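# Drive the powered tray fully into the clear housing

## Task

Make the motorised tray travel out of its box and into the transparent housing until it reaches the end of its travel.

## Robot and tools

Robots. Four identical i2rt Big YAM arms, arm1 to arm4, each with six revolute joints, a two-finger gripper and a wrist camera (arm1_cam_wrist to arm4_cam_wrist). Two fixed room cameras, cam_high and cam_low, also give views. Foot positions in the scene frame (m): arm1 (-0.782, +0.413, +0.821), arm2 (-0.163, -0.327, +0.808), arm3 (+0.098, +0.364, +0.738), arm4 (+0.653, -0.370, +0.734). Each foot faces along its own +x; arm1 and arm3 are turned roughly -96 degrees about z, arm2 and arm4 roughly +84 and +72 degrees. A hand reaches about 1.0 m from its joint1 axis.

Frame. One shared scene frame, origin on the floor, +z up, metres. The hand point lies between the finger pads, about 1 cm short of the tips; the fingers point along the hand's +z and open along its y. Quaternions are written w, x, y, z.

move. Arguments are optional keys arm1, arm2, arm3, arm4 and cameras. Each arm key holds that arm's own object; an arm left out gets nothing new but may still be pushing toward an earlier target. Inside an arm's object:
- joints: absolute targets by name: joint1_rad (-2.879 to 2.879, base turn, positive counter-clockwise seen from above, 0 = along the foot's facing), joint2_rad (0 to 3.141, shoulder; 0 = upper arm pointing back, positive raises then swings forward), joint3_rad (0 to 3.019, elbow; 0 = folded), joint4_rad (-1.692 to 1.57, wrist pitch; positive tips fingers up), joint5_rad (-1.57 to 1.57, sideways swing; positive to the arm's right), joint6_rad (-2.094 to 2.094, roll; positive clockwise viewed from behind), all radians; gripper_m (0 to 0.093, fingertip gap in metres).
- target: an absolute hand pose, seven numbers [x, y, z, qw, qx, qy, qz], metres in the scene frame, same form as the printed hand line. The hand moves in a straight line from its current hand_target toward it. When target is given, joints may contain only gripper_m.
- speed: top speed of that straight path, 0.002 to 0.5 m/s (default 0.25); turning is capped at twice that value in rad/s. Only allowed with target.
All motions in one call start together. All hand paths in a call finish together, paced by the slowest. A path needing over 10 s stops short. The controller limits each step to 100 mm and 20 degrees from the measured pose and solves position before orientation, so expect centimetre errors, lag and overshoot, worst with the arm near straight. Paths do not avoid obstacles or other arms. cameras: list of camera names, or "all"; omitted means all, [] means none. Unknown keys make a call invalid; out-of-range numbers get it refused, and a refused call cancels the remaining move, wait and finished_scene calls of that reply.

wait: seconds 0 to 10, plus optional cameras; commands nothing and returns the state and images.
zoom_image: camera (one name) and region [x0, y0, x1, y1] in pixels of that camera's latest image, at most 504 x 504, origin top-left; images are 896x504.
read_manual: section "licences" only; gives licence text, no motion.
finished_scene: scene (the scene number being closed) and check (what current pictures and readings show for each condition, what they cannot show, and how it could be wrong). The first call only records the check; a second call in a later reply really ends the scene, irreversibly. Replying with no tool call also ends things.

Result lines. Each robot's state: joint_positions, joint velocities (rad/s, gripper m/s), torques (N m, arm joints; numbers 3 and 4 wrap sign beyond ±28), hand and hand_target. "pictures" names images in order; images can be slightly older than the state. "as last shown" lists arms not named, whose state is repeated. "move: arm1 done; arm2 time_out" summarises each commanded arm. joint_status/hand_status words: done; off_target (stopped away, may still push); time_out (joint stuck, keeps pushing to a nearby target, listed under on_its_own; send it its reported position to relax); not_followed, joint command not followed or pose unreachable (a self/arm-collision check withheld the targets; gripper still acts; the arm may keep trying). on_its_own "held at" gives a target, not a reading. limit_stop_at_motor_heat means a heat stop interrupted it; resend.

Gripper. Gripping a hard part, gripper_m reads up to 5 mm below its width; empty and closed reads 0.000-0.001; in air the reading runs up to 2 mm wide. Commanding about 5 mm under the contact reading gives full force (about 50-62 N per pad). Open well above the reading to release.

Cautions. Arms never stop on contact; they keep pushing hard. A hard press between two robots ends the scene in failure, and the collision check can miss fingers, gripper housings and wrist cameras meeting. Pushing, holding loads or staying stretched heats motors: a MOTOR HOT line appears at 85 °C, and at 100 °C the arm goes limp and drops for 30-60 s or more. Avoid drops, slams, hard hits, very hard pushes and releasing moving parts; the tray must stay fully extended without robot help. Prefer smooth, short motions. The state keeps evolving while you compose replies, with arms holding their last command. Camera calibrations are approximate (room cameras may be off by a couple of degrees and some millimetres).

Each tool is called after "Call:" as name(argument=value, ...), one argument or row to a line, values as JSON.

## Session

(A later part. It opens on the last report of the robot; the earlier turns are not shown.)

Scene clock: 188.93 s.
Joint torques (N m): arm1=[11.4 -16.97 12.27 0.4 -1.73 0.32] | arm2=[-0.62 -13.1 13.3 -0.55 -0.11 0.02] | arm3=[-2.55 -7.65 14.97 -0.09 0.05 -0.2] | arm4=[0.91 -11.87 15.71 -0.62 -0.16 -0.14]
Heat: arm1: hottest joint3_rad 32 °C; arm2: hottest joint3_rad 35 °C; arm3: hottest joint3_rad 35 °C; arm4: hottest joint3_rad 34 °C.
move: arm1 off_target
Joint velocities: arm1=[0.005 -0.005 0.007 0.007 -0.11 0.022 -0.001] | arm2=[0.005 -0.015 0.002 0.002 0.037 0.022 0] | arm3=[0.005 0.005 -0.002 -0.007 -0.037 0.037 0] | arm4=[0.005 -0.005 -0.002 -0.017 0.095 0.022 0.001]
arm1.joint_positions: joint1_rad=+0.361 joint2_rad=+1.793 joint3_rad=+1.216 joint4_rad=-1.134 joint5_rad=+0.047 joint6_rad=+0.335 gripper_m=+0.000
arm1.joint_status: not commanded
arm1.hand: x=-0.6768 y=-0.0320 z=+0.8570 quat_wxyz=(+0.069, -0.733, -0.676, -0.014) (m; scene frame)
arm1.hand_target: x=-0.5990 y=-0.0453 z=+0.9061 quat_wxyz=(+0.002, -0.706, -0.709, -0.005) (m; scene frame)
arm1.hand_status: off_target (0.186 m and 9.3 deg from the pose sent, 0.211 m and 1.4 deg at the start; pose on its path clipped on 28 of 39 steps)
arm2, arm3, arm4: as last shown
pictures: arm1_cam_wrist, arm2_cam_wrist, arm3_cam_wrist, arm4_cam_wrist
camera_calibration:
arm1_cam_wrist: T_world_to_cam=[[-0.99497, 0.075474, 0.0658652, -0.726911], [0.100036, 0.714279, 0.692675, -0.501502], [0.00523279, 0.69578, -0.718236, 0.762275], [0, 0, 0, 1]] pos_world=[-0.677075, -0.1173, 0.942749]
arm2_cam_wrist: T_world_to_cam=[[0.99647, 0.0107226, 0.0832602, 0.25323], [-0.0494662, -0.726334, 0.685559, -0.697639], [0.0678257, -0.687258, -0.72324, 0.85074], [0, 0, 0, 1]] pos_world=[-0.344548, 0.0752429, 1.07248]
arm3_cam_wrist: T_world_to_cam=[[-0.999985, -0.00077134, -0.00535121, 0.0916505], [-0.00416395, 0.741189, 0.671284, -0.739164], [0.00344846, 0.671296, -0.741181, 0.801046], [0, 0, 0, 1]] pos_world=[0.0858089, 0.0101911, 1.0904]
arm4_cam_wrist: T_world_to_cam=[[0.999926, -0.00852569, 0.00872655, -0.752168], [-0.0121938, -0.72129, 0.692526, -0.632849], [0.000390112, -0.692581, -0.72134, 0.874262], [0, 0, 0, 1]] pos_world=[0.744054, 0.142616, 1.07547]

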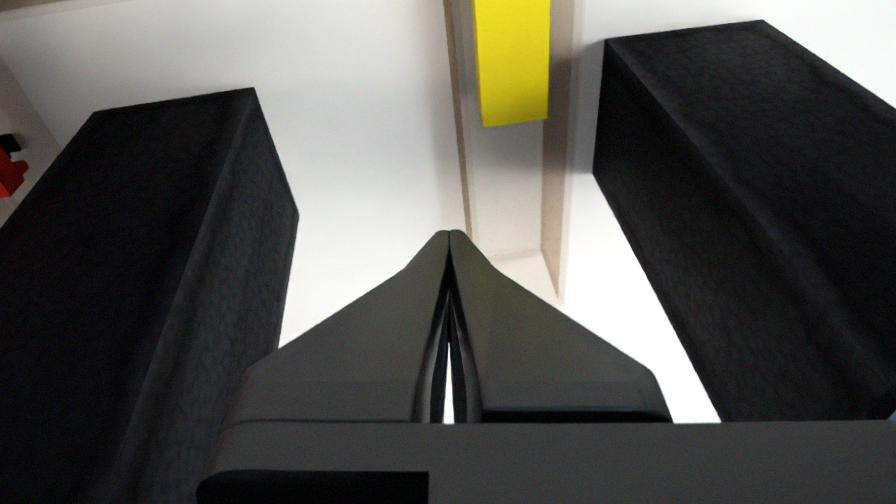

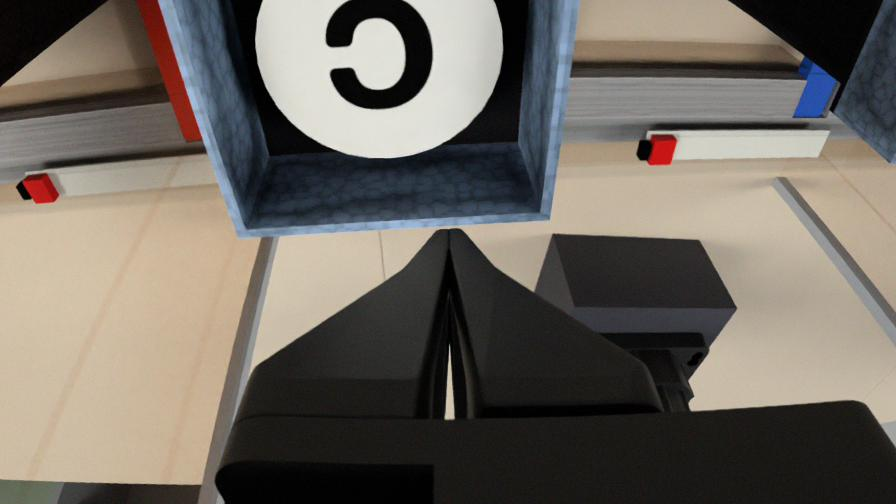

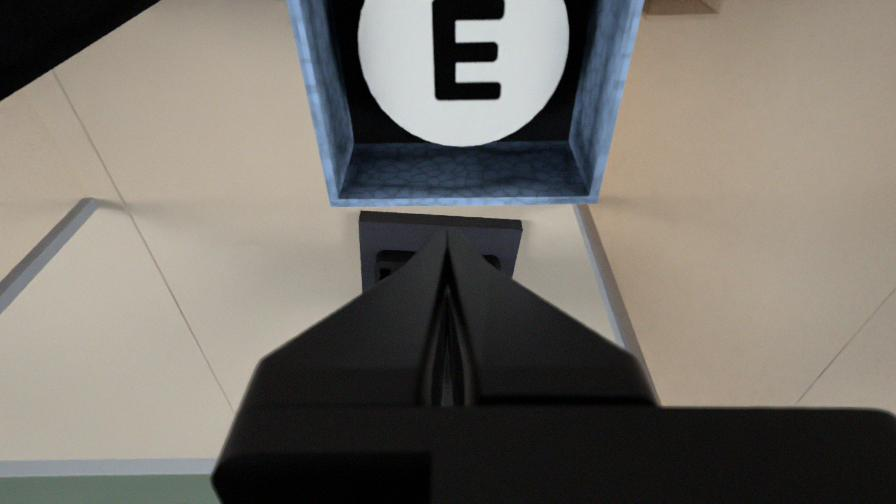

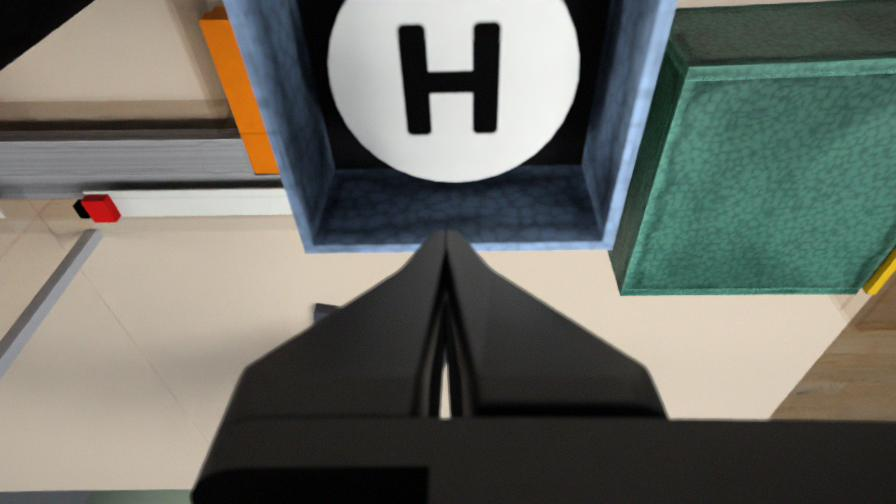

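Call:
move(
  arm1={"target": [-0.705, -0.045, 0.90, 0, 0.7071, 0.7071, 0], "speed": 0.25},
  cameras=[],
)

Call:
move(
  arm1={"target": [-0.74, -0.045, 0.975, 0, 0.7071, 0.7071, 0], "speed": 0.25},
  cameras=["arm1_cam_wrist"],
)

Scene clock: 191.60 s.
Joint torques (N m): arm1=[0.73 -12.04 7.39 1.2 -0.06 -0.16] | arm2=[-1.2 -13.33 13.31 -0.61 -0.15 0.04] | arm3=[-2.49 -7.59 14.98 -0.06 0.05 -0.2] | arm4=[0.85 -11.87 15.72 -0.64 -0.16 -0.14]
Heat: arm1: hottest joint3_rad 32 °C; arm2: hottest joint3_rad 35 °C; arm3: hottest joint3_rad 36 °C; arm4: hottest joint3_rad 34 °C.
move: arm1 done
Joint velocities: arm1=[-0.005 -0.015 -0.002 -0.002 -0.022 -0.007 0.001] | arm2=[-0.005 0.005 -0.007 -0.002 -0.007 0.007 0] | arm3=[-0.005 -0.005 0.017 0.002 -0.007 -0.066 -0.001] | arm4=[-0.005 0.005 -0.007 -0.002 0.022 0.051 0]
arm1.joint_positions: joint1_rad=+0.278 joint2_rad=+1.671 joint3_rad=+1.189 joint4_rad=-1.097 joint5_rad=+0.010 joint6_rad=+0.178 gripper_m=+0.000
arm1.joint_status: not commanded
arm1.hand: x=-0.7072 y=-0.0443 z=+0.9008 quat_wxyz=(+0.002, -0.711, -0.703, +0.000) (m; scene frame)
arm1.hand_target: x=-0.7044 y=-0.0454 z=+0.8994 quat_wxyz=(-0.001, -0.706, -0.708, +0.000) (m; scene frame)
arm1.hand_status: done (0.002 m and 0.7 deg from the pose sent, 0.053 m and 9.3 deg at the start)
arm2, arm3, arm4: as last shown
pictures: none
No camera images: "cameras" was empty.

Scene clock: 192.83 s.
Joint torques (N m): arm1=[0.5 -11.52 11.28 0.5 -0.07 -0.15] | arm2=[-1.03 -13.33 13.33 -0.66 -0.11 0.03] | arm3=[-2.37 -7.71 14.97 -0.09 0.05 -0.21] | arm4=[0.91 -11.87 15.72 -0.64 -0.16 -0.14]
Heat: arm1: hottest joint3_rad 32 °C; arm2: hottest joint3_rad 35 °C; arm3: hottest joint3_rad 36 °C; arm4: hottest joint3_rad 34 °C.
move: arm1 off_target
Joint velocities: arm1=[-0.024 0.005 -0.007 0.007 -0.037 -0.007 0] | arm2=[-0.015 0.005 -0.012 -0.022 0.037 -0.007 0] | arm3=[-0.005 -0.005 -0.022 0.002 0.007 -0.007 0.001] | arm4=[-0.015 0.015 -0.002 -0.002 -0.051 -0.051 0]
arm1.joint_positions: joint1_rad=+0.209 joint2_rad=+1.587 joint3_rad=+1.245 joint4_rad=-1.273 joint5_rad=+0.009 joint6_rad=+0.107 gripper_m=+0.000
arm1.joint_status: not commanded
arm1.hand: x=-0.7409 y=-0.0295 z=+0.9577 quat_wxyz=(+0.016, -0.710, -0.704, -0.011) (m; scene frame)
arm1.hand_target: x=-0.7395 y=-0.0452 z=+0.9749 quat_wxyz=(-0.001, -0.707, -0.707, +0.000) (m; scene frame)
arm1.hand_status: off_target (0.023 m and 2.3 deg from the pose sent, 0.081 m and 0.7 deg at the start)
arm2, arm3, arm4: as last shown
pictures: arm1_cam_wrist
camera_calibration:
arm1_cam_wrist: T_world_to_cam=[[-0.999924, 0.0067643, -0.010293, -0.730256], [-0.00135827, 0.770035, 0.638, -0.587758], [0.0122416, 0.637966, -0.769967, 0.886237], [0, 0, 0, 1]] pos_world=[-0.741848, -0.107855, 1.04985]

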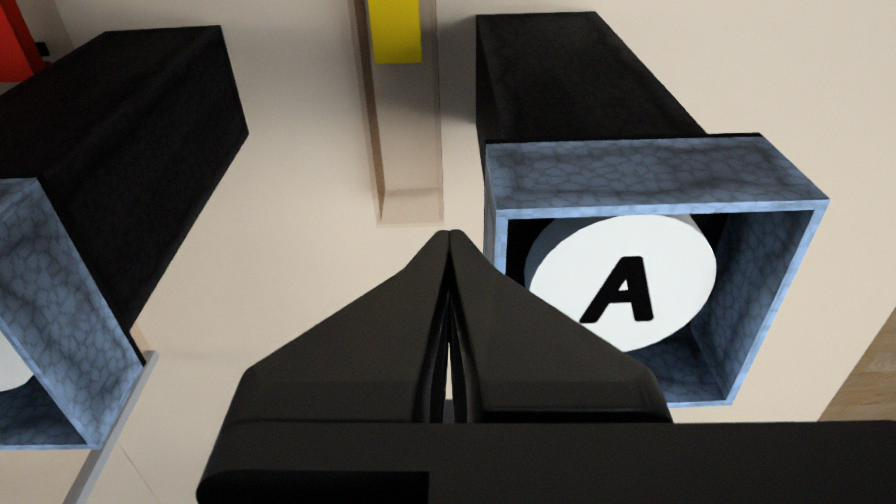

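Call:
zoom_image(
  camera="arm1_cam_wrist",
  region=[0, 0, 160, 120],
)

Scaled by 3.150 from the camera's 896x504 image, which has a finer 1280x720 frame.

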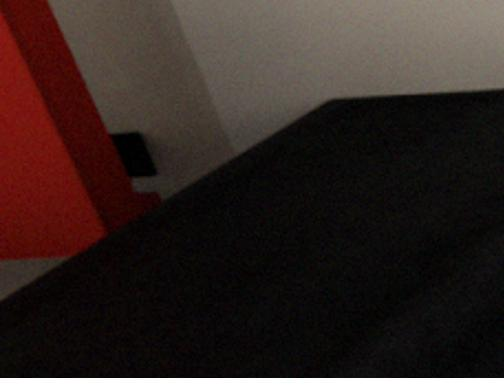

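Call:
move(
  arm1={"target": [-0.54, -0.11, 1.0, 0, 0.7071, 0.7071, 0], "speed": 0.35},
  arm2={"target": [-0.28, 0.12, 1.02, 0, 0.7071, -0.7071, 0], "speed": 0.35},
  arm3={"target": [0.15, -0.09, 1.02, 0, 0.7071, 0.7071, 0], "speed": 0.35},
  arm4={"target": [0.60, 0.17, 1.02, 0, 0.7071, -0.7071, 0], "speed": 0.35},
  cameras=["arm1_cam_wrist", "arm2_cam_wrist", "arm3_cam_wrist", "arm4_cam_wrist"],
)

Scene clock: 195.33 s.
Joint torques (N m): arm1=[0.09 -14.45 12.21 0.5 0.27 0] | arm2=[-1.44 -12.69 14.05 0.31 -0.18 0.01] | arm3=[-0.38 -14.15 15.65 0.23 0.05 -0.03] | arm4=[0.38 -14.56 16.24 -0.5 0.03 0.06]
Heat: arm1: hottest joint3_rad 33 °C; arm2: hottest joint3_rad 35 °C; arm3: hottest joint3_rad 36 °C; arm4: hottest joint3_rad 34 °C.
move: arm1 off_target; arm2 off_target; arm3 off_target; arm4 off_target
Joint velocities: arm1=[0.015 0.005 0.002 0.007 -0.081 -0.037 0] | arm2=[0.005 -0.015 -0.012 0.012 0.051 0.022 -0.001] | arm3=[-0.015 -0.005 -0.017 -0.007 -0.022 -0.007 0.001] | arm4=[0.005 0.005 -0.017 -0.007 0.037 0.022 -0.001]
arm1.joint_positions: joint1_rad=+0.548 joint2_rad=+1.861 joint3_rad=+1.693 joint4_rad=-1.444 joint5_rad=+0.007 joint6_rad=+0.422 gripper_m=+0.000
arm1.joint_status: not commanded
arm1.hand: x=-0.5466 y=-0.0959 z=+0.9889 quat_wxyz=(+0.017, -0.702, -0.712, -0.005) (m; scene frame)
arm1.hand_target: x=-0.5429 y=-0.1120 z=+0.9989 quat_wxyz=(+0.004, -0.707, -0.707, +0.002) (m; scene frame)
arm1.hand_status: off_target (0.019 m and 2.2 deg from the pose sent, 0.221 m and 2.3 deg at the start)
arm2.joint_positions: joint1_rad=+0.357 joint2_rad=+1.519 joint3_rad=+1.367 joint4_rad=-1.436 joint5_rad=-0.008 joint6_rad=+0.255 gripper_m=+0.000
arm2.joint_status: not commanded
arm2.hand: x=-0.2774 y=+0.1010 z=+1.0161 quat_wxyz=(+0.004, +0.707, -0.707, +0.008) (m; scene frame)
arm2.hand_target: x=-0.2784 y=+0.1187 z=+1.0189 quat_wxyz=(+0.001, +0.707, -0.707, +0.000) (m; scene frame)
arm2.hand_status: off_target (0.020 m and 1.0 deg from the pose sent, 0.152 m and 8.2 deg at the start)
arm3.joint_positions: joint1_rad=+0.185 joint2_rad=+1.486 joint3_rad=+1.516 joint4_rad=-1.602 joint5_rad=+0.013 joint6_rad=+0.115 gripper_m=+0.000
arm3.joint_status: not commanded
arm3.hand: x=+0.1432 y=-0.0765 z=+1.0120 quat_wxyz=(+0.005, -0.707, -0.708, -0.004) (m; scene frame)
arm3.hand_target: x=+0.1489 y=-0.0898 z=+1.0182 quat_wxyz=(+0.001, -0.707, -0.707, +0.001) (m; scene frame)
arm3.hand_status: off_target (0.017 m and 0.8 deg from the pose sent, 0.200 m and 6.0 deg at the start)
arm4.joint_positions: joint1_rad=+0.335 joint2_rad=+1.735 joint3_rad=+1.800 joint4_rad=-1.667 joint5_rad=-0.008 joint6_rad=+0.088 gripper_m=+0.000
arm4.joint_status: not commanded
arm4.hand: x=+0.5984 y=+0.1533 z=+1.0010 quat_wxyz=(+0.015, +0.711, -0.703, +0.014) (m; scene frame)
arm4.hand_target: x=+0.5981 y=+0.1685 z=+1.0197 quat_wxyz=(-0.001, +0.707, -0.708, -0.003) (m; scene frame)
arm4.hand_status: off_target (0.025 m and 2.4 deg from the pose sent, 0.187 m and 7.6 deg at the start)
pictures: arm1_cam_wrist, arm2_cam_wrist, arm3_cam_wrist, arm4_cam_wrist
camera_calibration:
arm1_cam_wrist: T_world_to_cam=[[-0.999855, -0.0170475, -0.000424737, -0.547158], [-0.0134795, 0.774837, 0.632017, -0.556552], [-0.0104452, 0.631931, -0.774954, 0.942169], [0, 0, 0, 1]] pos_world=[-0.544739, -0.173477, 1.08166]
arm2_cam_wrist: T_world_to_cam=[[0.99981, 0.00672777, 0.0182835, 0.256205], [-0.00571251, -0.79599, 0.605282, -0.532082], [0.0186257, -0.605272, -0.795801, 1.00263], [0, 0, 0, 1]] pos_world=[-0.27787, 0.181607, 1.11527]
arm3_cam_wrist: T_world_to_cam=[[-0.999999, 0.000123619, -0.00104749, 0.143369], [-0.000530583, 0.799354, 0.600861, -0.544051], [0.000911596, 0.600861, -0.799353, 0.982546], [0, 0, 0, 1]] pos_world=[0.142185, -0.155502, 1.11245]
arm4_cam_wrist: T_world_to_cam=[[0.99984, 0.0157868, 0.00838658, -0.610623], [0.00710819, -0.781568, 0.62378, -0.504383], [0.0164021, -0.623621, -0.781555, 0.99265], [0, 0, 0, 1]] pos_world=[0.597829, 0.234467, 1.09556]

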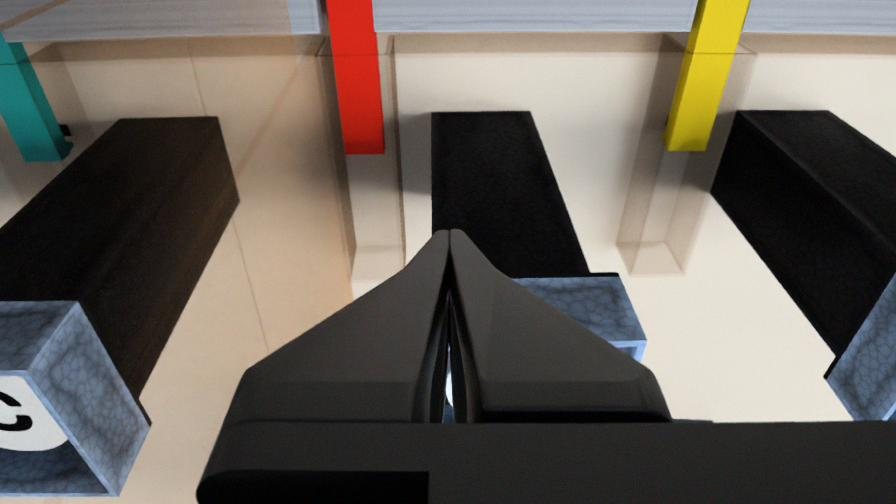

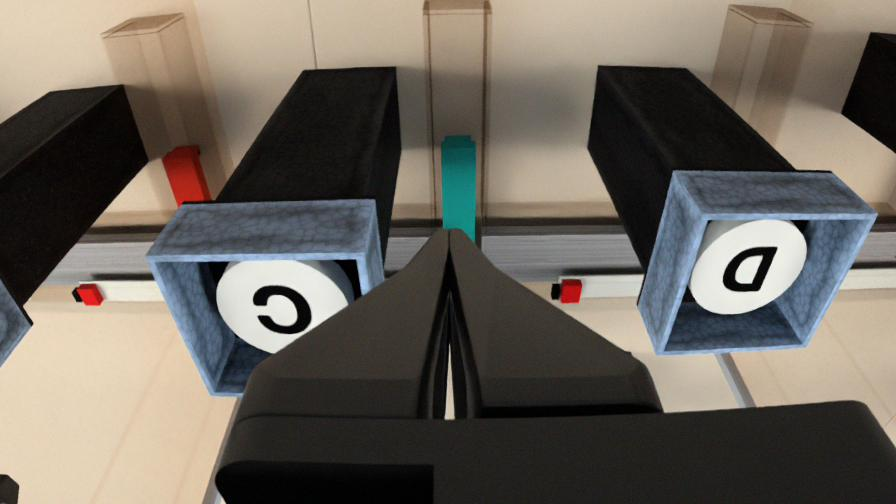

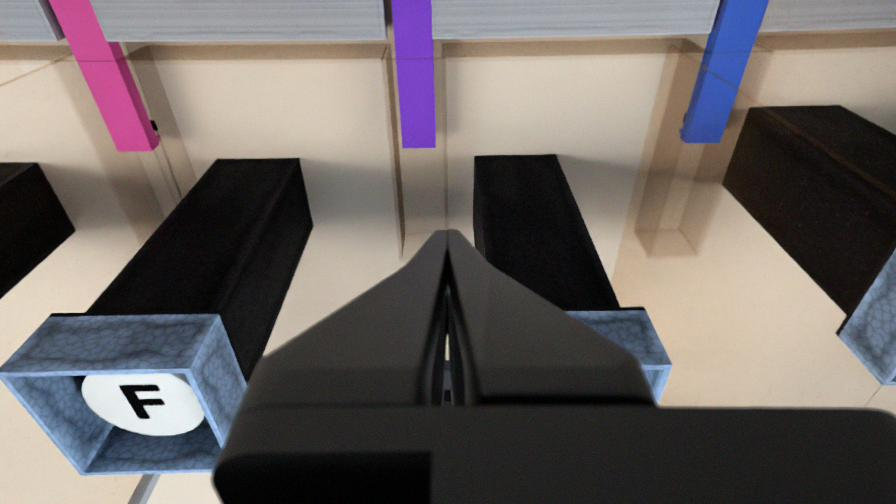

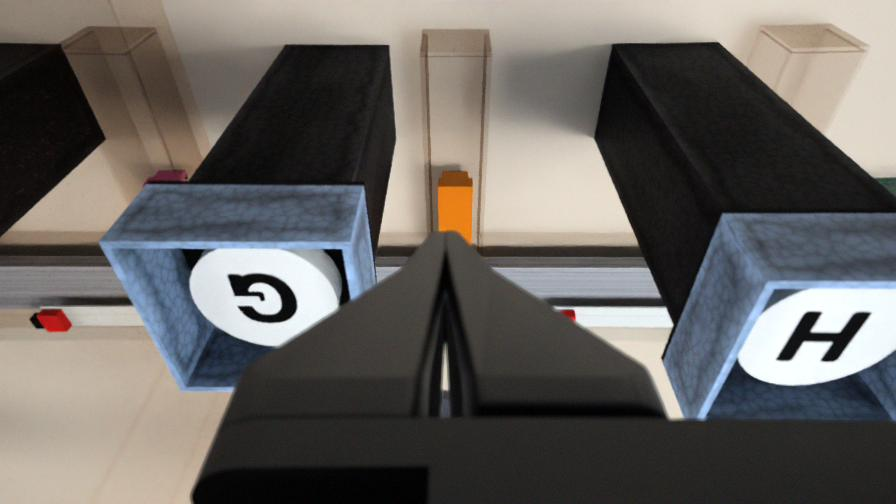

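Call:
zoom_image(
  camera="arm2_cam_wrist",
  region=[400, 110, 520, 250],
)

Call:
zoom_image(
  camera="arm3_cam_wrist",
  region=[50, 30, 230, 210],
)

Call:
zoom_image(
  camera="arm4_cam_wrist",
  region=[390, 140, 520, 250],
)

Call:
zoom_image(
  camera="arm3_cam_wrist",
  region=[640, 40, 800, 200],
)

Call:
zoom_image(
  camera="arm1_cam_wrist",
  region=[620, 20, 780, 180],
)

Scaled by 3.600 from the camera's 896x504 image, which has a finer 1280x720 frame.

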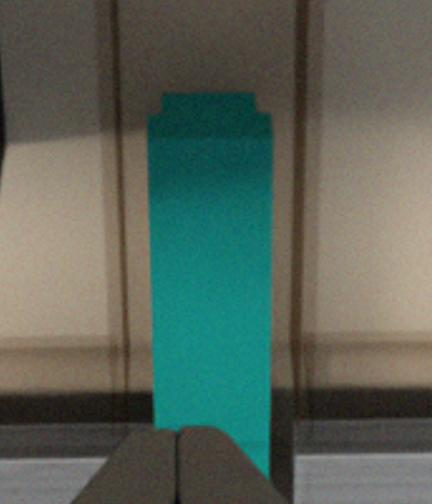

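Scaled by 2.800 from the camera's 896x504 image, which has a finer 1280x720 frame.

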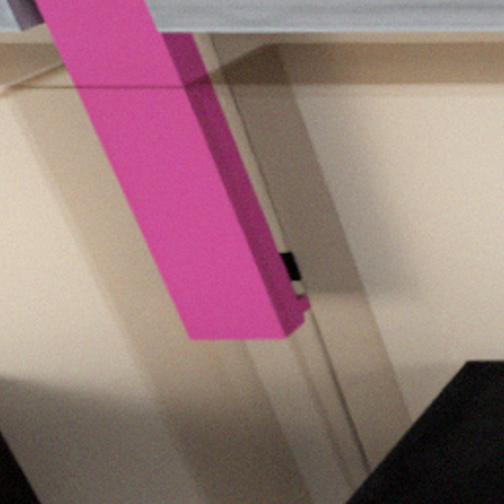

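Scaled by 3.877 from the camera's 896x504 image, which has a finer 1280x720 frame.

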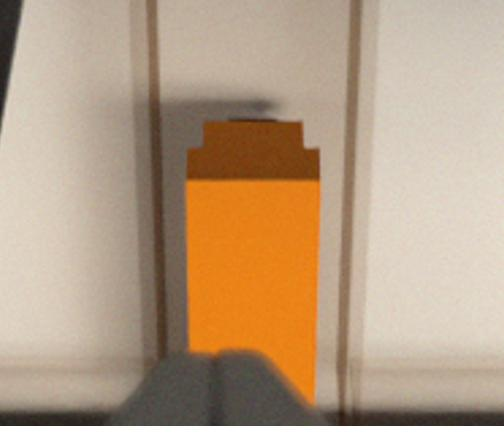

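Scaled by 3.150 from the camera's 896x504 image, which has a finer 1280x720 frame.

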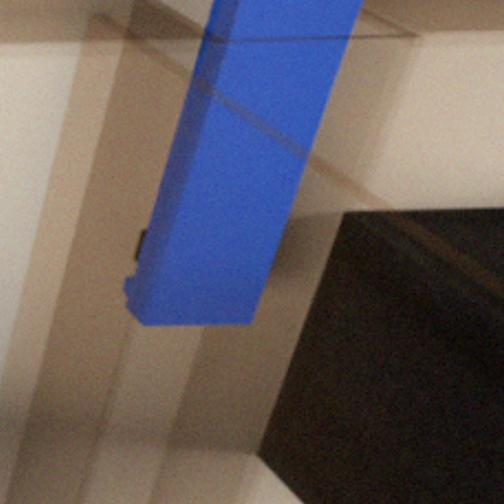

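Scaled by 3.150 from the camera's 896x504 image, which has a finer 1280x720 frame.

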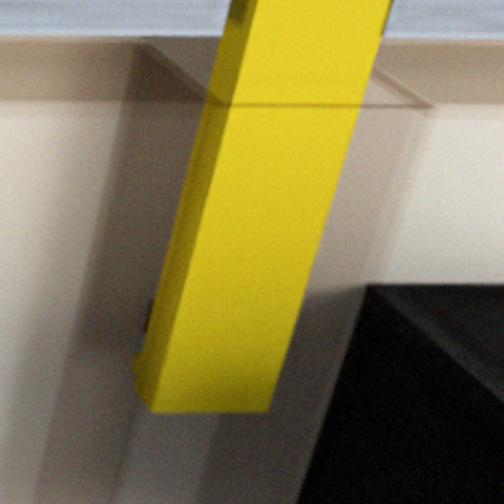

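Call:
zoom_image(
  camera="arm2_cam_wrist",
  region=[130, 170, 400, 400],
)

Call:
zoom_image(
  camera="arm2_cam_wrist",
  region=[620, 150, 890, 380],
)

Scaled by 1.867 from the camera's 896x504 image, which has a finer 1280x720 frame.

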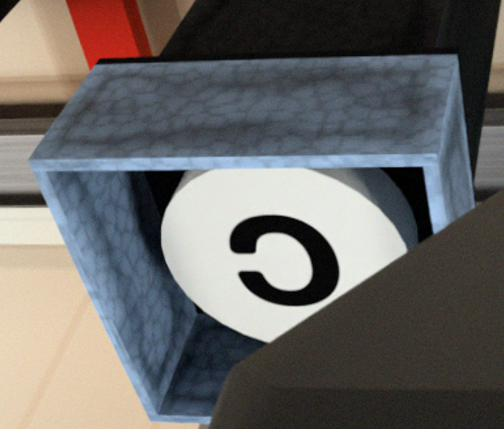

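Scaled by 1.867 from the camera's 896x504 image, which has a finer 1280x720 frame.

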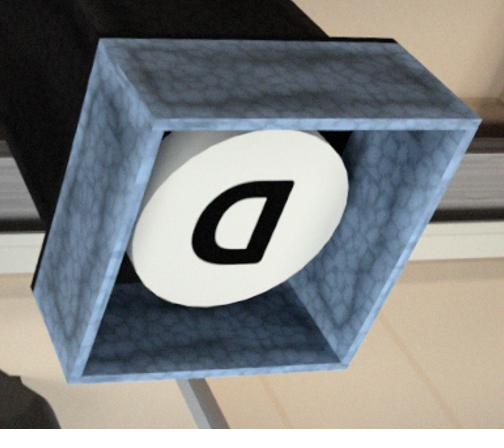

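Call:
move(
  arm2={"target": [-0.133, 0.045, 1.0, 0, 0.7071, -0.7071, 0], "speed": 0.3},
  cameras=["arm2_cam_wrist"],
)

Scene clock: 200.93 s.
Joint torques (N m): arm1=[0.03 -14.33 12.18 0.47 0.26 0.01] | arm2=[-1.44 -12.98 9.54 0.7 -0.22 0] | arm3=[-0.38 -14.21 15.62 0.24 0.05 -0.04] | arm4=[0.44 -14.56 16.23 -0.47 0.02 0.08]
Heat: arm1: hottest joint3_rad 33 °C; arm2: hottest joint3_rad 35 °C; arm3: hottest joint3_rad 37 °C; arm4: hottest joint3_rad 34 °C.
move: arm2 done
Joint velocities: arm1=[-0.015 -0.005 -0.007 -0.002 -0.007 -0.007 0] | arm2=[-0.005 0.024 -0.007 -0.012 -0.022 -0.051 0] | arm3=[-0.015 -0.005 -0.007 0.002 0.051 -0.037 0] | arm4=[-0.015 0.015 -0.017 -0.012 0.081 -0.022 -0.001]
arm1.joint_positions: joint1_rad=+0.548 joint2_rad=+1.861 joint3_rad=+1.693 joint4_rad=-1.444 joint5_rad=+0.008 joint6_rad=+0.423 gripper_m=+0.000
arm1.joint_status: not commanded
arm1.hand: x=-0.5467 y=-0.0958 z=+0.9889 quat_wxyz=(+0.017, -0.702, -0.712, -0.005) (m; scene frame)
arm1.hand_target: x=-0.5429 y=-0.1121 z=+0.9989 quat_wxyz=(+0.004, -0.707, -0.707, +0.002) (m; scene frame)
arm1.hand_status: not commanded
arm2.joint_positions: joint1_rad=+0.028 joint2_rad=+1.344 joint3_rad=+1.137 joint4_rad=-1.386 joint5_rad=-0.010 joint6_rad=-0.078 gripper_m=+0.000
arm2.joint_status: not commanded
arm2.hand: x=-0.1381 y=+0.0427 z=+0.9989 quat_wxyz=(+0.008, +0.708, -0.706, +0.006) (m; scene frame)
arm2.hand_target: x=-0.1340 y=+0.0429 z=+1.0005 quat_wxyz=(+0.002, +0.707, -0.707, -0.001) (m; scene frame)
arm2.hand_status: done (0.006 m and 1.1 deg from the pose sent, 0.156 m and 1.0 deg at the start)
arm3.joint_positions: joint1_rad=+0.185 joint2_rad=+1.486 joint3_rad=+1.516 joint4_rad=-1.602 joint5_rad=+0.013 joint6_rad=+0.115 gripper_m=+0.000
arm3.joint_status: not commanded
arm3.hand: x=+0.1432 y=-0.0765 z=+1.0120 quat_wxyz=(+0.005, -0.707, -0.708, -0.004) (m; scene frame)
arm3.hand_target: x=+0.1489 y=-0.0898 z=+1.0182 quat_wxyz=(+0.001, -0.707, -0.707, +0.001) (m; scene frame)
arm3.hand_status: not commanded
arm4.joint_positions: joint1_rad=+0.335 joint2_rad=+1.735 joint3_rad=+1.800 joint4_rad=-1.667 joint5_rad=-0.008 joint6_rad=+0.089 gripper_m=+0.000
arm4.joint_status: not commanded
arm4.hand: x=+0.5985 y=+0.1532 z=+1.0010 quat_wxyz=(+0.015, +0.711, -0.703, +0.014) (m; scene frame)
arm4.hand_target: x=+0.5981 y=+0.1685 z=+1.0197 quat_wxyz=(-0.001, +0.706, -0.708, -0.003) (m; scene frame)
arm4.hand_status: not commanded
pictures: arm2_cam_wrist
camera_calibration:
arm2_cam_wrist: T_world_to_cam=[[0.999895, 0.0100851, 0.0104183, 0.125349], [0.00168352, -0.79439, 0.607406, -0.56852], [0.014402, -0.607325, -0.794323, 0.949059], [0, 0, 0, 1]] pos_world=[-0.138047, 0.123497, 1.09788]

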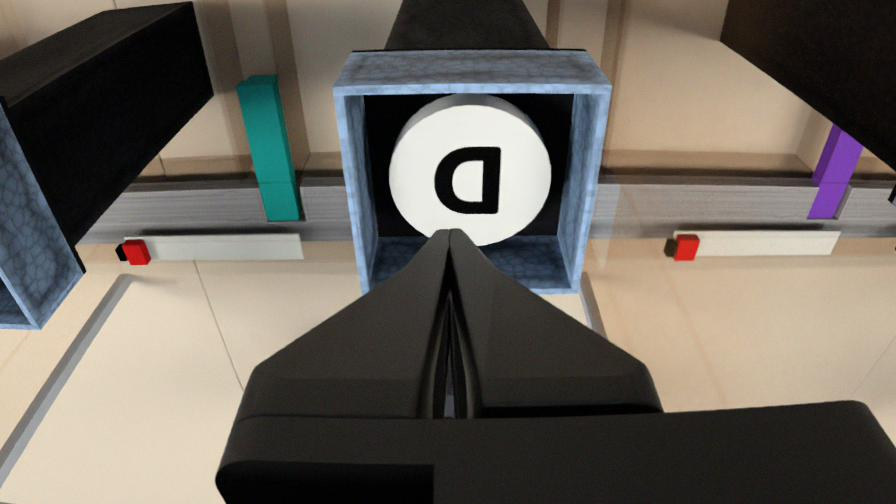

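Call:
move(
  arm2={"target": [-0.124, 0.038, 0.965, 0, 0.7071, -0.7071, 0], "speed": 0.15},
  cameras=["arm2_cam_wrist"],
)

Scene clock: 203.10 s.
Joint torques (N m): arm1=[0.15 -14.45 12.23 0.44 0.26 0.01] | arm2=[-1.55 -12.1 9.47 0.76 -0.08 -0.01] | arm3=[-0.38 -14.27 15.62 0.23 0.05 -0.05] | arm4=[0.38 -14.51 16.24 -0.46 0.03 0.07]
Heat: arm1: hottest joint3_rad 33 °C; arm2: hottest joint3_rad 34 °C; arm3: hottest joint3_rad 37 °C; arm4: hottest joint3_rad 34 °C.
move: arm2 done
Joint velocities: arm1=[-0.005 0.005 0.007 0.007 -0.022 -0.051 0.001] | arm2=[-0.005 -0.015 0.007 0.012 -0.066 0.007 0.001] | arm3=[0.005 -0.024 0.017 -0.012 -0.066 -0.022 0] | arm4=[-0.005 -0.005 -0.012 -0.012 0.007 0.022 0.001]
arm1, arm3, arm4: as last shown
arm2.joint_positions: joint1_rad=+0.005 joint2_rad=+1.344 joint3_rad=+1.050 joint4_rad=-1.288 joint5_rad=-0.010 joint6_rad=-0.104 gripper_m=+0.000
arm2.joint_status: not commanded
arm2.hand: x=-0.1299 y=+0.0365 z=+0.9668 quat_wxyz=(+0.003, +0.709, -0.705, +0.002) (m; scene frame)
arm2.hand_target: x=-0.1242 y=+0.0373 z=+0.9649 quat_wxyz=(+0.000, +0.707, -0.707, +0.000) (m; scene frame)
arm2.hand_status: done (0.006 m and 0.6 deg from the pose sent, 0.037 m and 1.1 deg at the start)
pictures: arm2_cam_wrist
camera_calibration:
arm2_cam_wrist: T_world_to_cam=[[0.999857, 0.0127318, 0.0111065, 0.116757], [0.00355482, -0.801184, 0.598408, -0.544682], [0.0165172, -0.598283, -0.801115, 0.926179], [0, 0, 0, 1]] pos_world=[-0.130102, 0.11624, 1.06662]

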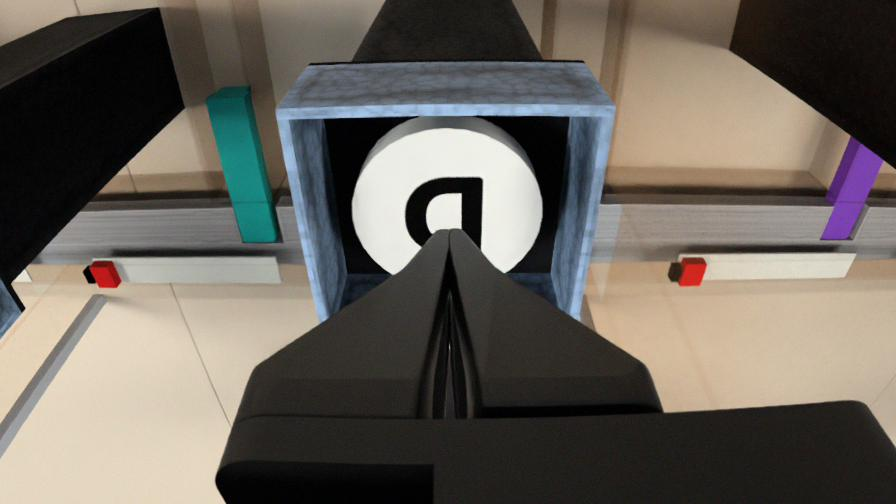

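Call:
move(
  arm2={"target": [-0.122, 0.036, 0.925, 0, 0.7071, -0.7071, 0], "speed": 0.1},
  cameras=["arm2_cam_wrist"],
)

Call:
move(
  arm2={"target": [-0.122, 0.036, 0.905, 0, 0.7071, -0.7071, 0], "speed": 0.1},
  cameras=["arm2_cam_wrist"],
)

Scene clock: 204.43 s.
Joint torques (N m): arm1=[-0.09 -14.39 12.19 0.42 0.26 0.02] | arm2=[-1.38 -9.05 9.05 0.79 -0.05 0.02] | arm3=[-0.44 -14.27 15.6 0.23 0.04 -0.04] | arm4=[0.44 -14.56 16.23 -0.47 0.02 0.08]
Heat: arm1: hottest joint3_rad 33 °C; arm2: hottest joint3_rad 34 °C; arm3: hottest joint3_rad 37 °C; arm4: hottest joint3_rad 34 °C.
move: arm2 off_target
Joint velocities: arm1=[0.005 0.005 0.002 -0.002 0.007 -0.022 -0.001] | arm2=[-0.005 0.005 -0.002 0.012 -0.007 -0.022 0] | arm3=[-0.005 -0.005 0.002 -0.012 -0.051 0.007 -0.001] | arm4=[-0.005 0.005 -0.007 0.007 0.066 -0.037 -0.001]
arm1, arm3, arm4: as last shown
arm2.joint_positions: joint1_rad=+0.001 joint2_rad=+1.350 joint3_rad=+0.971 joint4_rad=-1.175 joint5_rad=-0.010 joint6_rad=-0.109 gripper_m=+0.000
arm2.joint_status: not commanded
arm2.hand: x=-0.1282 y=+0.0348 z=+0.9365 quat_wxyz=(-0.008, +0.709, -0.705, -0.007) (m; scene frame)
arm2.hand_target: x=-0.1222 y=+0.0352 z=+0.9253 quat_wxyz=(+0.000, +0.707, -0.707, +0.000) (m; scene frame)
arm2.hand_status: off_target (0.013 m and 1.2 deg from the pose sent, 0.043 m and 0.6 deg at the start)
pictures: arm2_cam_wrist
camera_calibration:
arm2_cam_wrist: T_world_to_cam=[[0.999803, 0.0137707, 0.0143262, 0.112418], [0.00301391, -0.817691, 0.575649, -0.506126], [0.0196416, -0.575492, -0.817571, 0.915899], [0, 0, 0, 1]] pos_world=[-0.12886, 0.11169, 1.03855]

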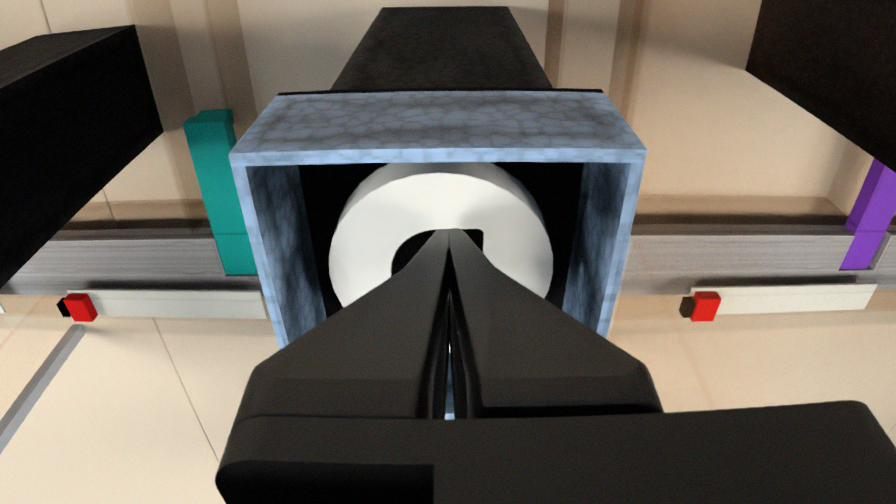

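Scene clock: 205.40 s.
Joint torques (N m): arm1=[0.15 -14.21 12.22 0.4 0.26 0.01] | arm2=[-2.02 -7.77 7.54 1.43 -0.07 0.03] | arm3=[-0.5 -14.15 15.62 0.23 0.04 -0.04] | arm4=[0.44 -14.56 16.23 -0.46 0.02 0.08]
Heat: arm1: hottest joint3_rad 33 °C; arm2: hottest joint3_rad 34 °C; arm3: hottest joint3_rad 37 °C; arm4: hottest joint3_rad 34 °C.
move: arm2 off_target
Joint velocities: arm1=[0.005 -0.005 -0.002 0.022 0.022 0.066 0] | arm2=[-0.005 -0.005 0.007 0.007 0.007 0.051 -0.001] | arm3=[0.005 -0.015 -0.002 0.002 0.022 -0.037 0] | arm4=[0.005 -0.005 -0.002 -0.017 0.081 0.037 0.001]
arm1, arm3, arm4: as last shown
arm2.joint_positions: joint1_rad=+0.001 joint2_rad=+1.355 joint3_rad=+0.956 joint4_rad=-1.136 joint5_rad=-0.010 joint6_rad=-0.109 gripper_m=+0.000
arm2.joint_status: not commanded
arm2.hand: x=-0.1278 y=+0.0385 z=+0.9293 quat_wxyz=(-0.015, +0.709, -0.705, -0.012) (m; scene frame)
arm2.hand_target: x=-0.1225 y=+0.0343 z=+0.9061 quat_wxyz=(+0.000, +0.707, -0.707, +0.000) (m; scene frame)
arm2.hand_status: off_target (0.025 m and 2.2 deg from the pose sent, 0.032 m and 1.2 deg at the start)
pictures: arm2_cam_wrist
camera_calibration:
arm2_cam_wrist: T_world_to_cam=[[0.999772, 0.0136536, 0.0164457, 0.110062], [0.00208572, -0.82804, 0.560666, -0.484789], [0.0212728, -0.560503, -0.827879, 0.92132], [0, 0, 0, 1]] pos_world=[-0.128624, 0.113475, 1.03274]

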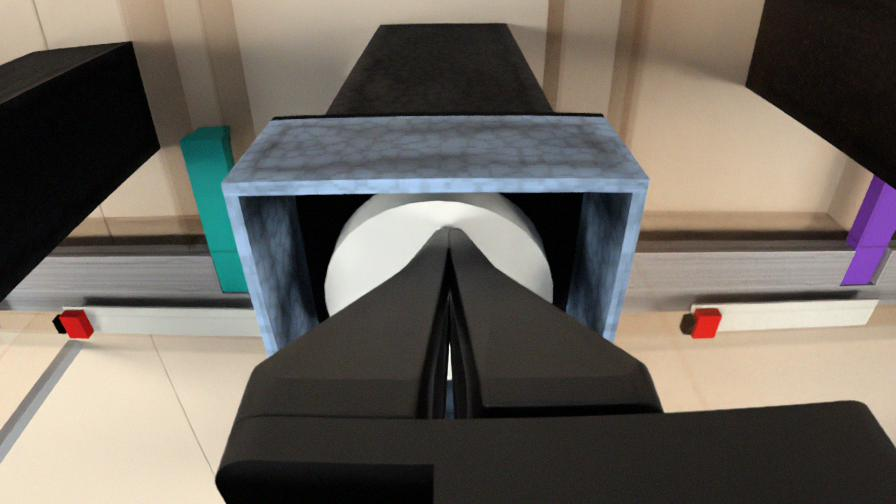

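Call:
move(
  arm2={"target": [-0.124, 0.018, 0.96, 0, 0.7071, -0.7071, 0], "speed": 0.2},
  cameras=["arm2_cam_wrist"],
)

Call:
move(
  arm2={"target": [-0.124, 0.018, 0.925, 0, 0.7071, -0.7071, 0], "speed": 0.1},
  cameras=["arm2_cam_wrist"],
)

Call:
move(
  arm2={"target": [-0.124, 0.018, 0.905, 0, 0.7071, -0.7071, 0], "speed": 0.1},
  cameras=["arm2_cam_wrist"],
)

Scene clock: 208.17 s.
Joint torques (N m): arm1=[-0.03 -14.45 12.18 0.46 0.26 0.01] | arm2=[-1.9 -11.87 12.34 -0.55 -0.06 0.02] | arm3=[-0.32 -14.39 15.64 0.2 0.04 -0.03] | arm4=[0.44 -14.51 16.24 -0.46 0.02 0.08]
Heat: arm1: hottest joint3_rad 33 °C; arm2: hottest joint3_rad 34 °C; arm3: hottest joint3_rad 38 °C; arm4: hottest joint3_rad 35 °C.
move: arm2 off_target
Joint velocities: arm1=[-0.024 -0.005 0.002 -0.007 0.007 -0.037 -0.001] | arm2=[0.015 -0.005 0.007 0.002 0.022 -0.007 0] | arm3=[-0.005 -0.015 0.007 0.007 -0.051 -0.022 0] | arm4=[0.005 0.005 -0.012 -0.012 -0.125 -0.007 -0.001]
arm1, arm3, arm4: as last shown
arm2.joint_positions: joint1_rad=+0.000 joint2_rad=+1.307 joint3_rad=+0.956 joint4_rad=-1.253 joint5_rad=-0.010 joint6_rad=-0.110 gripper_m=+0.000
arm2.joint_status: not commanded
arm2.hand: x=-0.1307 y=+0.0098 z=+0.9454 quat_wxyz=(+0.012, +0.709, -0.705, +0.009) (m; scene frame)
arm2.hand_target: x=-0.1243 y=+0.0178 z=+0.9601 quat_wxyz=(+0.000, +0.707, -0.707, +0.000) (m; scene frame)
arm2.hand_status: off_target (0.018 m and 1.8 deg from the pose sent, 0.037 m and 2.2 deg at the start)
pictures: arm2_cam_wrist
camera_calibration:
arm2_cam_wrist: T_world_to_cam=[[0.999862, 0.0142745, 0.00846695, 0.120697], [0.0060327, -0.787848, 0.61584, -0.569603], [0.0154615, -0.615704, -0.787826, 0.880537], [0, 0, 0, 1]] pos_world=[-0.130858, 0.0916666, 1.04347]

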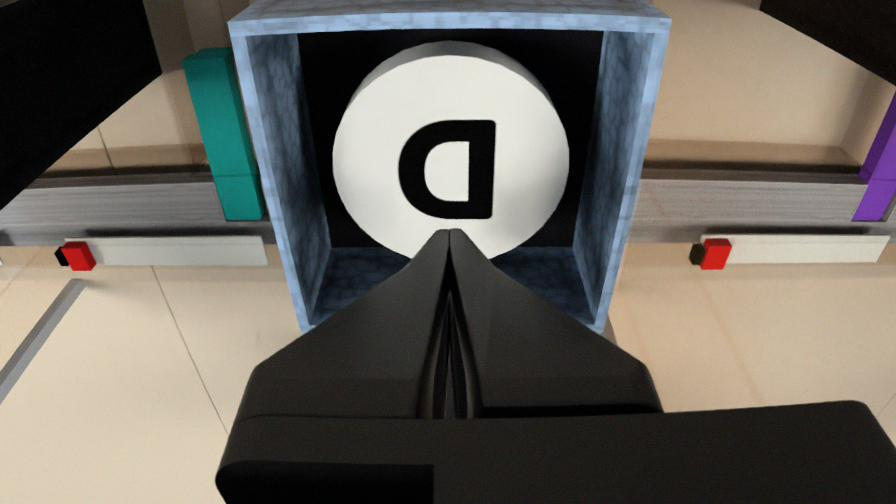

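Scene clock: 209.30 s.
Joint torques (N m): arm1=[0.09 -14.45 12.21 0.47 0.25 0.01] | arm2=[-1.9 -8.64 9.32 0.61 -0.04 0.02] | arm3=[-0.38 -14.27 15.64 0.25 0.05 -0.04] | arm4=[0.38 -14.51 16.24 -0.47 0.02 0.08]
Heat: arm1: hottest joint3_rad 33 °C; arm2: hottest joint3_rad 34 °C; arm3: hottest joint3_rad 38 °C; arm4: hottest joint3_rad 35 °C.
move: arm2 off_target
Joint velocities: arm1=[0.015 -0.005 0.002 -0.002 -0.037 0.066 0] | arm2=[-0.024 -0.005 0.007 0.012 0.007 0.037 0.001] | arm3=[-0.015 0.005 0.007 0.007 -0.037 -0.037 0.001] | arm4=[-0.005 -0.005 0.022 0.002 0.007 -0.022 0]
arm1, arm3, arm4: as last shown
arm2.joint_positions: joint1_rad=+0.000 joint2_rad=+1.307 joint3_rad=+0.925 joint4_rad=-1.177 joint5_rad=-0.010 joint6_rad=-0.110 gripper_m=+0.000
arm2.joint_status: not commanded
arm2.hand: x=-0.1299 y=+0.0165 z=+0.9341 quat_wxyz=(-0.006, +0.710, -0.705, -0.005) (m; scene frame)
arm2.hand_target: x=-0.1241 y=+0.0173 z=+0.9250 quat_wxyz=(+0.000, +0.707, -0.707, +0.000) (m; scene frame)
arm2.hand_status: off_target (0.011 m and 0.9 deg from the pose sent, 0.023 m and 1.8 deg at the start)
pictures: arm2_cam_wrist
camera_calibration:
arm2_cam_wrist: T_world_to_cam=[[0.999805, 0.0141789, 0.0137182, 0.114985], [0.00359484, -0.814622, 0.579981, -0.523712], [0.0193987, -0.579819, -0.814515, 0.900672], [0, 0, 0, 1]] pos_world=[-0.130552, 0.0939692, 1.03578]

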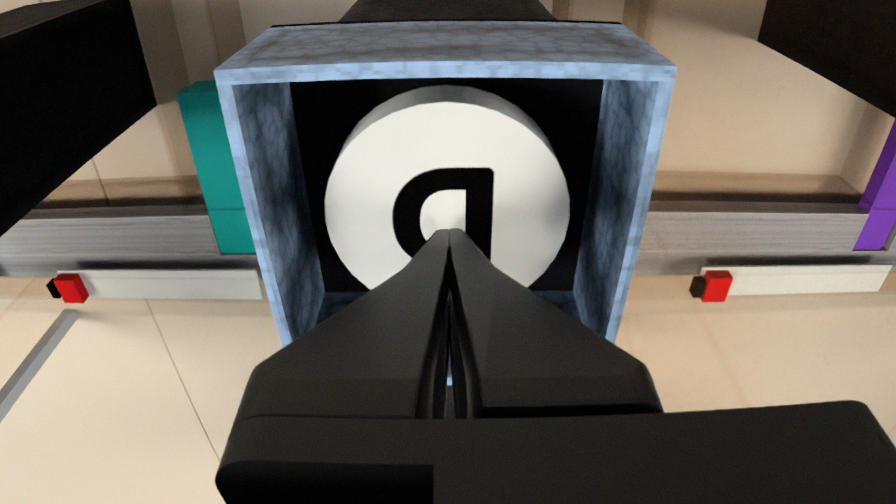

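Scene clock: 210.27 s.
Joint torques (N m): arm1=[0.09 -14.39 12.19 0.5 0.26 0.01] | arm2=[-1.79 -7.18 7.5 1.58 -0.1 0.01] | arm3=[-0.38 -14.15 15.6 0.25 0.04 -0.03] | arm4=[0.44 -14.56 16.23 -0.47 0.02 0.08]
Heat: arm1: hottest joint3_rad 33 °C; arm2: hottest joint3_rad 34 °C; arm3: hottest joint3_rad 38 °C; arm4: hottest joint3_rad 35 °C.
move: arm2 off_target
Joint velocities: arm1=[-0.005 -0.005 -0.007 -0.032 0.022 -0.007 0] | arm2=[-0.015 -0.005 -0.002 0.002 0.007 0.007 -0.001] | arm3=[-0.024 -0.015 0.002 0.002 -0.022 -0.037 0] | arm4=[-0.005 -0.005 -0.007 -0.022 0.007 -0.081 0.001]
arm1, arm3, arm4: as last shown
arm2.joint_positions: joint1_rad=+0.000 joint2_rad=+1.308 joint3_rad=+0.911 joint4_rad=-1.137 joint5_rad=-0.010 joint6_rad=-0.110 gripper_m=+0.000
arm2.joint_status: not commanded
arm2.hand: x=-0.1294 y=+0.0209 z=+0.9290 quat_wxyz=(-0.015, +0.710, -0.704, -0.013) (m; scene frame)
arm2.hand_target: x=-0.1245 y=+0.0164 z=+0.9063 quat_wxyz=(+0.000, +0.707, -0.707, +0.000) (m; scene frame)
arm2.hand_status: off_target (0.025 m and 2.3 deg from the pose sent, 0.030 m and 0.9 deg at the start)
pictures: arm2_cam_wrist
camera_calibration:
arm2_cam_wrist: T_world_to_cam=[[0.999764, 0.0140287, 0.0165629, 0.111854], [0.00234701, -0.828465, 0.560036, -0.498497], [0.0215784, -0.559866, -0.828302, 0.911638], [0, 0, 0, 1]] pos_world=[-0.13033, 0.0958385, 1.03244]

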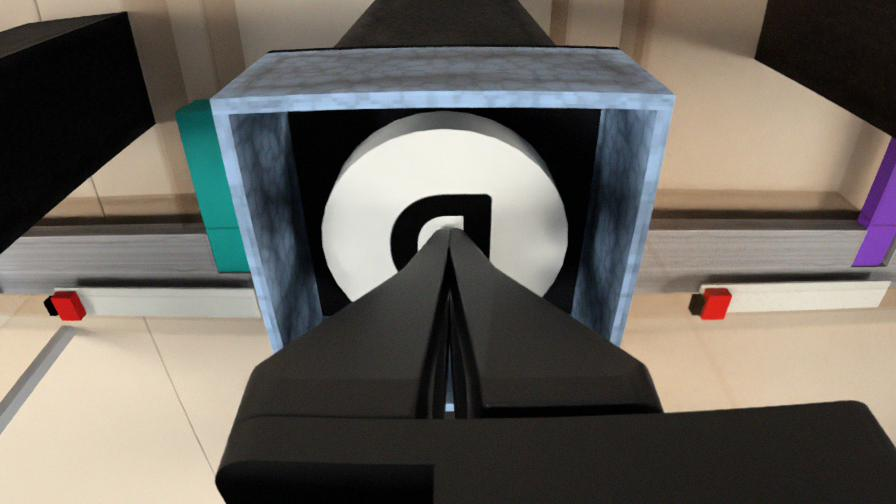

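Call:
move(
  arm2={"target": [-0.124, 0.014, 0.88, 0, 0.7071, -0.7071, 0], "speed": 0.1},
  cameras=["arm2_cam_wrist"],
)

Call:
move(
  arm2={"target": [-0.124, 0.010, 0.85, 0, 0.7071, -0.7071, 0], "speed": 0.1},
  cameras=["arm2_cam_wrist"],
)

Scene clock: 211.50 s.
Joint torques (N m): arm1=[0.03 -14.33 12.18 0.44 0.26 0.02] | arm2=[-1.61 -5.48 5.27 2.28 -0.06 0.03] | arm3=[-0.44 -14.21 15.66 0.21 0.05 -0.04] | arm4=[0.38 -14.56 16.24 -0.47 0.02 0.07]
Heat: arm1: hottest joint3_rad 34 °C; arm2: hottest joint3_rad 34 °C; arm3: hottest joint3_rad 38 °C; arm4: hottest joint3_rad 35 °C.
move: arm2 off_target
Joint velocities: arm1=[-0.005 0.005 -0.012 -0.012 -0.007 -0.066 -0.001] | arm2=[-0.015 -0.005 -0.012 -0.002 -0.022 0.037 0] | arm3=[0.005 -0.005 0.012 0.002 0.022 -0.022 0.001] | arm4=[-0.015 -0.015 -0.007 -0.007 0.095 0.022 0]
arm1, arm3, arm4: as last shown
arm2.joint_positions: joint1_rad=+0.000 joint2_rad=+1.308 joint3_rad=+0.884 joint4_rad=-1.086 joint5_rad=-0.010 joint6_rad=-0.110 gripper_m=+0.000
arm2.joint_status: not commanded
arm2.hand: x=-0.1292 y=+0.0228 z=+0.9199 quat_wxyz=(-0.024, +0.709, -0.704, -0.020) (m; scene frame)
arm2.hand_target: x=-0.1251 y=+0.0103 z=+0.8834 quat_wxyz=(+0.001, +0.707, -0.707, +0.000) (m; scene frame)
arm2.hand_status: off_target (0.041 m and 3.7 deg from the pose sent, 0.050 m and 2.3 deg at the start)
pictures: arm2_cam_wrist
camera_calibration:
arm2_cam_wrist: T_world_to_cam=[[0.999716, 0.0138095, 0.0194031, 0.109083], [0.00115248, -0.841819, 0.539758, -0.473017], [0.0237877, -0.539583, -0.841596, 0.917261], [0, 0, 0, 1]] pos_world=[-0.130327, 0.095237, 1.02516]

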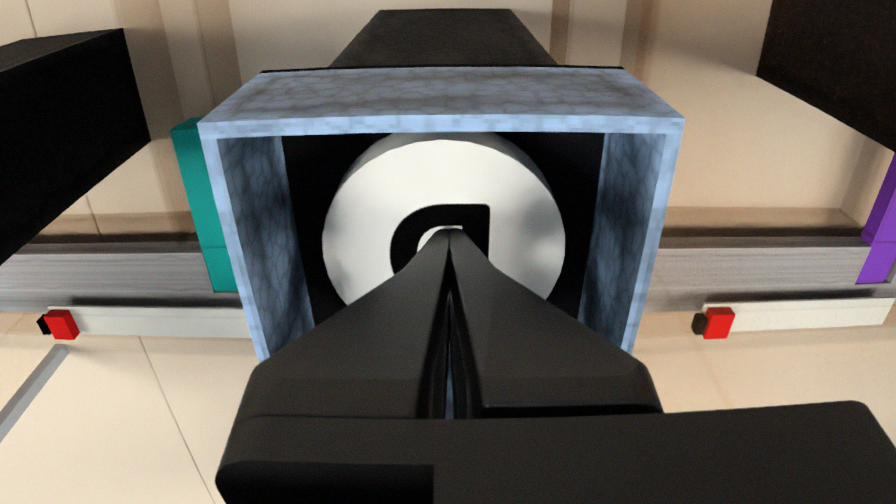

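Scene clock: 212.47 s.
Joint torques (N m): arm1=[-0.09 -14.39 12.19 0.42 0.26 0.01] | arm2=[-1.67 -1.2 3.25 3.45 -0.1 0.04] | arm3=[-0.38 -14.1 15.65 0.23 0.05 -0.03] | arm4=[0.44 -14.56 16.24 -0.47 0.02 0.07]
Heat: arm1: hottest joint3_rad 34 °C; arm2: hottest joint3_rad 34 °C; arm3: hottest joint3_rad 38 °C; arm4: hottest joint3_rad 35 °C.
move: arm2 off_target
Joint velocities: arm1=[-0.015 0.005 0.017 0.002 -0.007 -0.066 -0.001] | arm2=[-0.015 -0.015 -0.017 -0.017 -0.037 -0.007 0.001] | arm3=[0.005 -0.015 -0.022 -0.002 0.022 -0.066 0.001] | arm4=[-0.015 -0.024 -0.007 -0.002 -0.066 -0.007 0.001]
arm1.joint_positions: joint1_rad=+0.548 joint2_rad=+1.861 joint3_rad=+1.693 joint4_rad=-1.444 joint5_rad=+0.008 joint6_rad=+0.423 gripper_m=+0.000
arm1.joint_status: not commanded
arm1.hand: x=-0.5467 y=-0.0958 z=+0.9889 quat_wxyz=(+0.017, -0.702, -0.712, -0.005) (m; scene frame)
arm1.hand_target: x=-0.5429 y=-0.1121 z=+0.9989 quat_wxyz=(+0.004, -0.707, -0.707, +0.002) (m; scene frame)
arm1.hand_status: not commanded
arm2.joint_positions: joint1_rad=+0.000 joint2_rad=+1.278 joint3_rad=+0.849 joint4_rad=-1.036 joint5_rad=-0.010 joint6_rad=-0.110 gripper_m=+0.000
arm2.joint_status: not commanded
arm2.hand: x=-0.1292 y=+0.0218 z=+0.9179 quat_wxyz=(-0.042, +0.709, -0.703, -0.035) (m; scene frame)
arm2.hand_target: x=-0.1262 y=+0.0002 z=+0.8596 quat_wxyz=(+0.001, +0.707, -0.707, +0.000) (m; scene frame)
arm2.hand_status: off_target (0.069 m and 6.3 deg from the pose sent, 0.071 m and 3.7 deg at the start)
arm3.joint_positions: joint1_rad=+0.185 joint2_rad=+1.486 joint3_rad=+1.516 joint4_rad=-1.602 joint5_rad=+0.013 joint6_rad=+0.115 gripper_m=+0.000
arm3.joint_status: not commanded
arm3.hand: x=+0.1432 y=-0.0765 z=+1.0120 quat_wxyz=(+0.005, -0.707, -0.708, -0.004) (m; scene frame)
arm3.hand_target: x=+0.1489 y=-0.0898 z=+1.0182 quat_wxyz=(+0.001, -0.707, -0.707, +0.001) (m; scene frame)
arm3.hand_status: not commanded
arm4.joint_positions: joint1_rad=+0.335 joint2_rad=+1.735 joint3_rad=+1.800 joint4_rad=-1.667 joint5_rad=-0.008 joint6_rad=+0.089 gripper_m=+0.000
arm4.joint_status: not commanded
arm4.hand: x=+0.5985 y=+0.1532 z=+1.0010 quat_wxyz=(+0.015, +0.711, -0.703, +0.014) (m; scene frame)
arm4.hand_target: x=+0.5981 y=+0.1685 z=+1.0197 quat_wxyz=(-0.001, +0.706, -0.708, -0.003) (m; scene frame)
arm4.hand_status: not commanded
pictures: arm2_cam_wrist
camera_calibration:
arm2_cam_wrist: T_world_to_cam=[[0.999608, 0.0132188, 0.0246659, 0.104393], [-0.000924529, -0.865325, 0.50121, -0.437212], [0.0279694, -0.501036, -0.864974, 0.936219], [0, 0, 0, 1]] pos_world=[-0.130942, 0.0893694, 1.02637]

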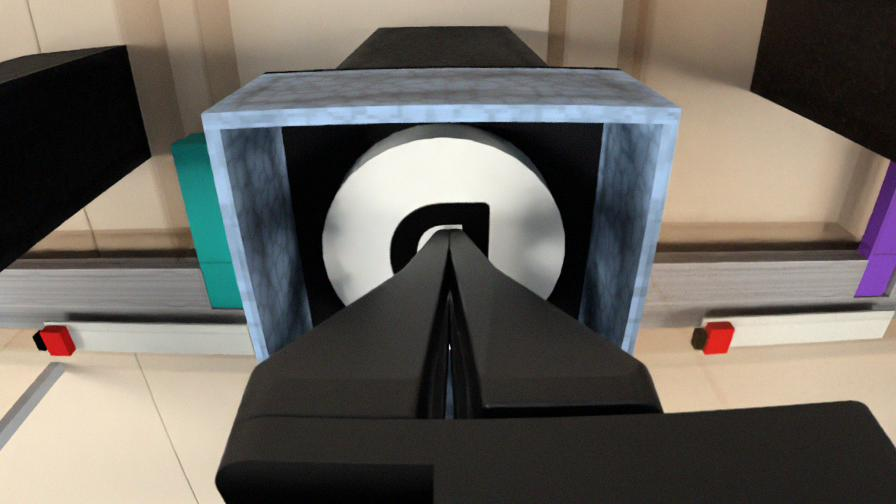

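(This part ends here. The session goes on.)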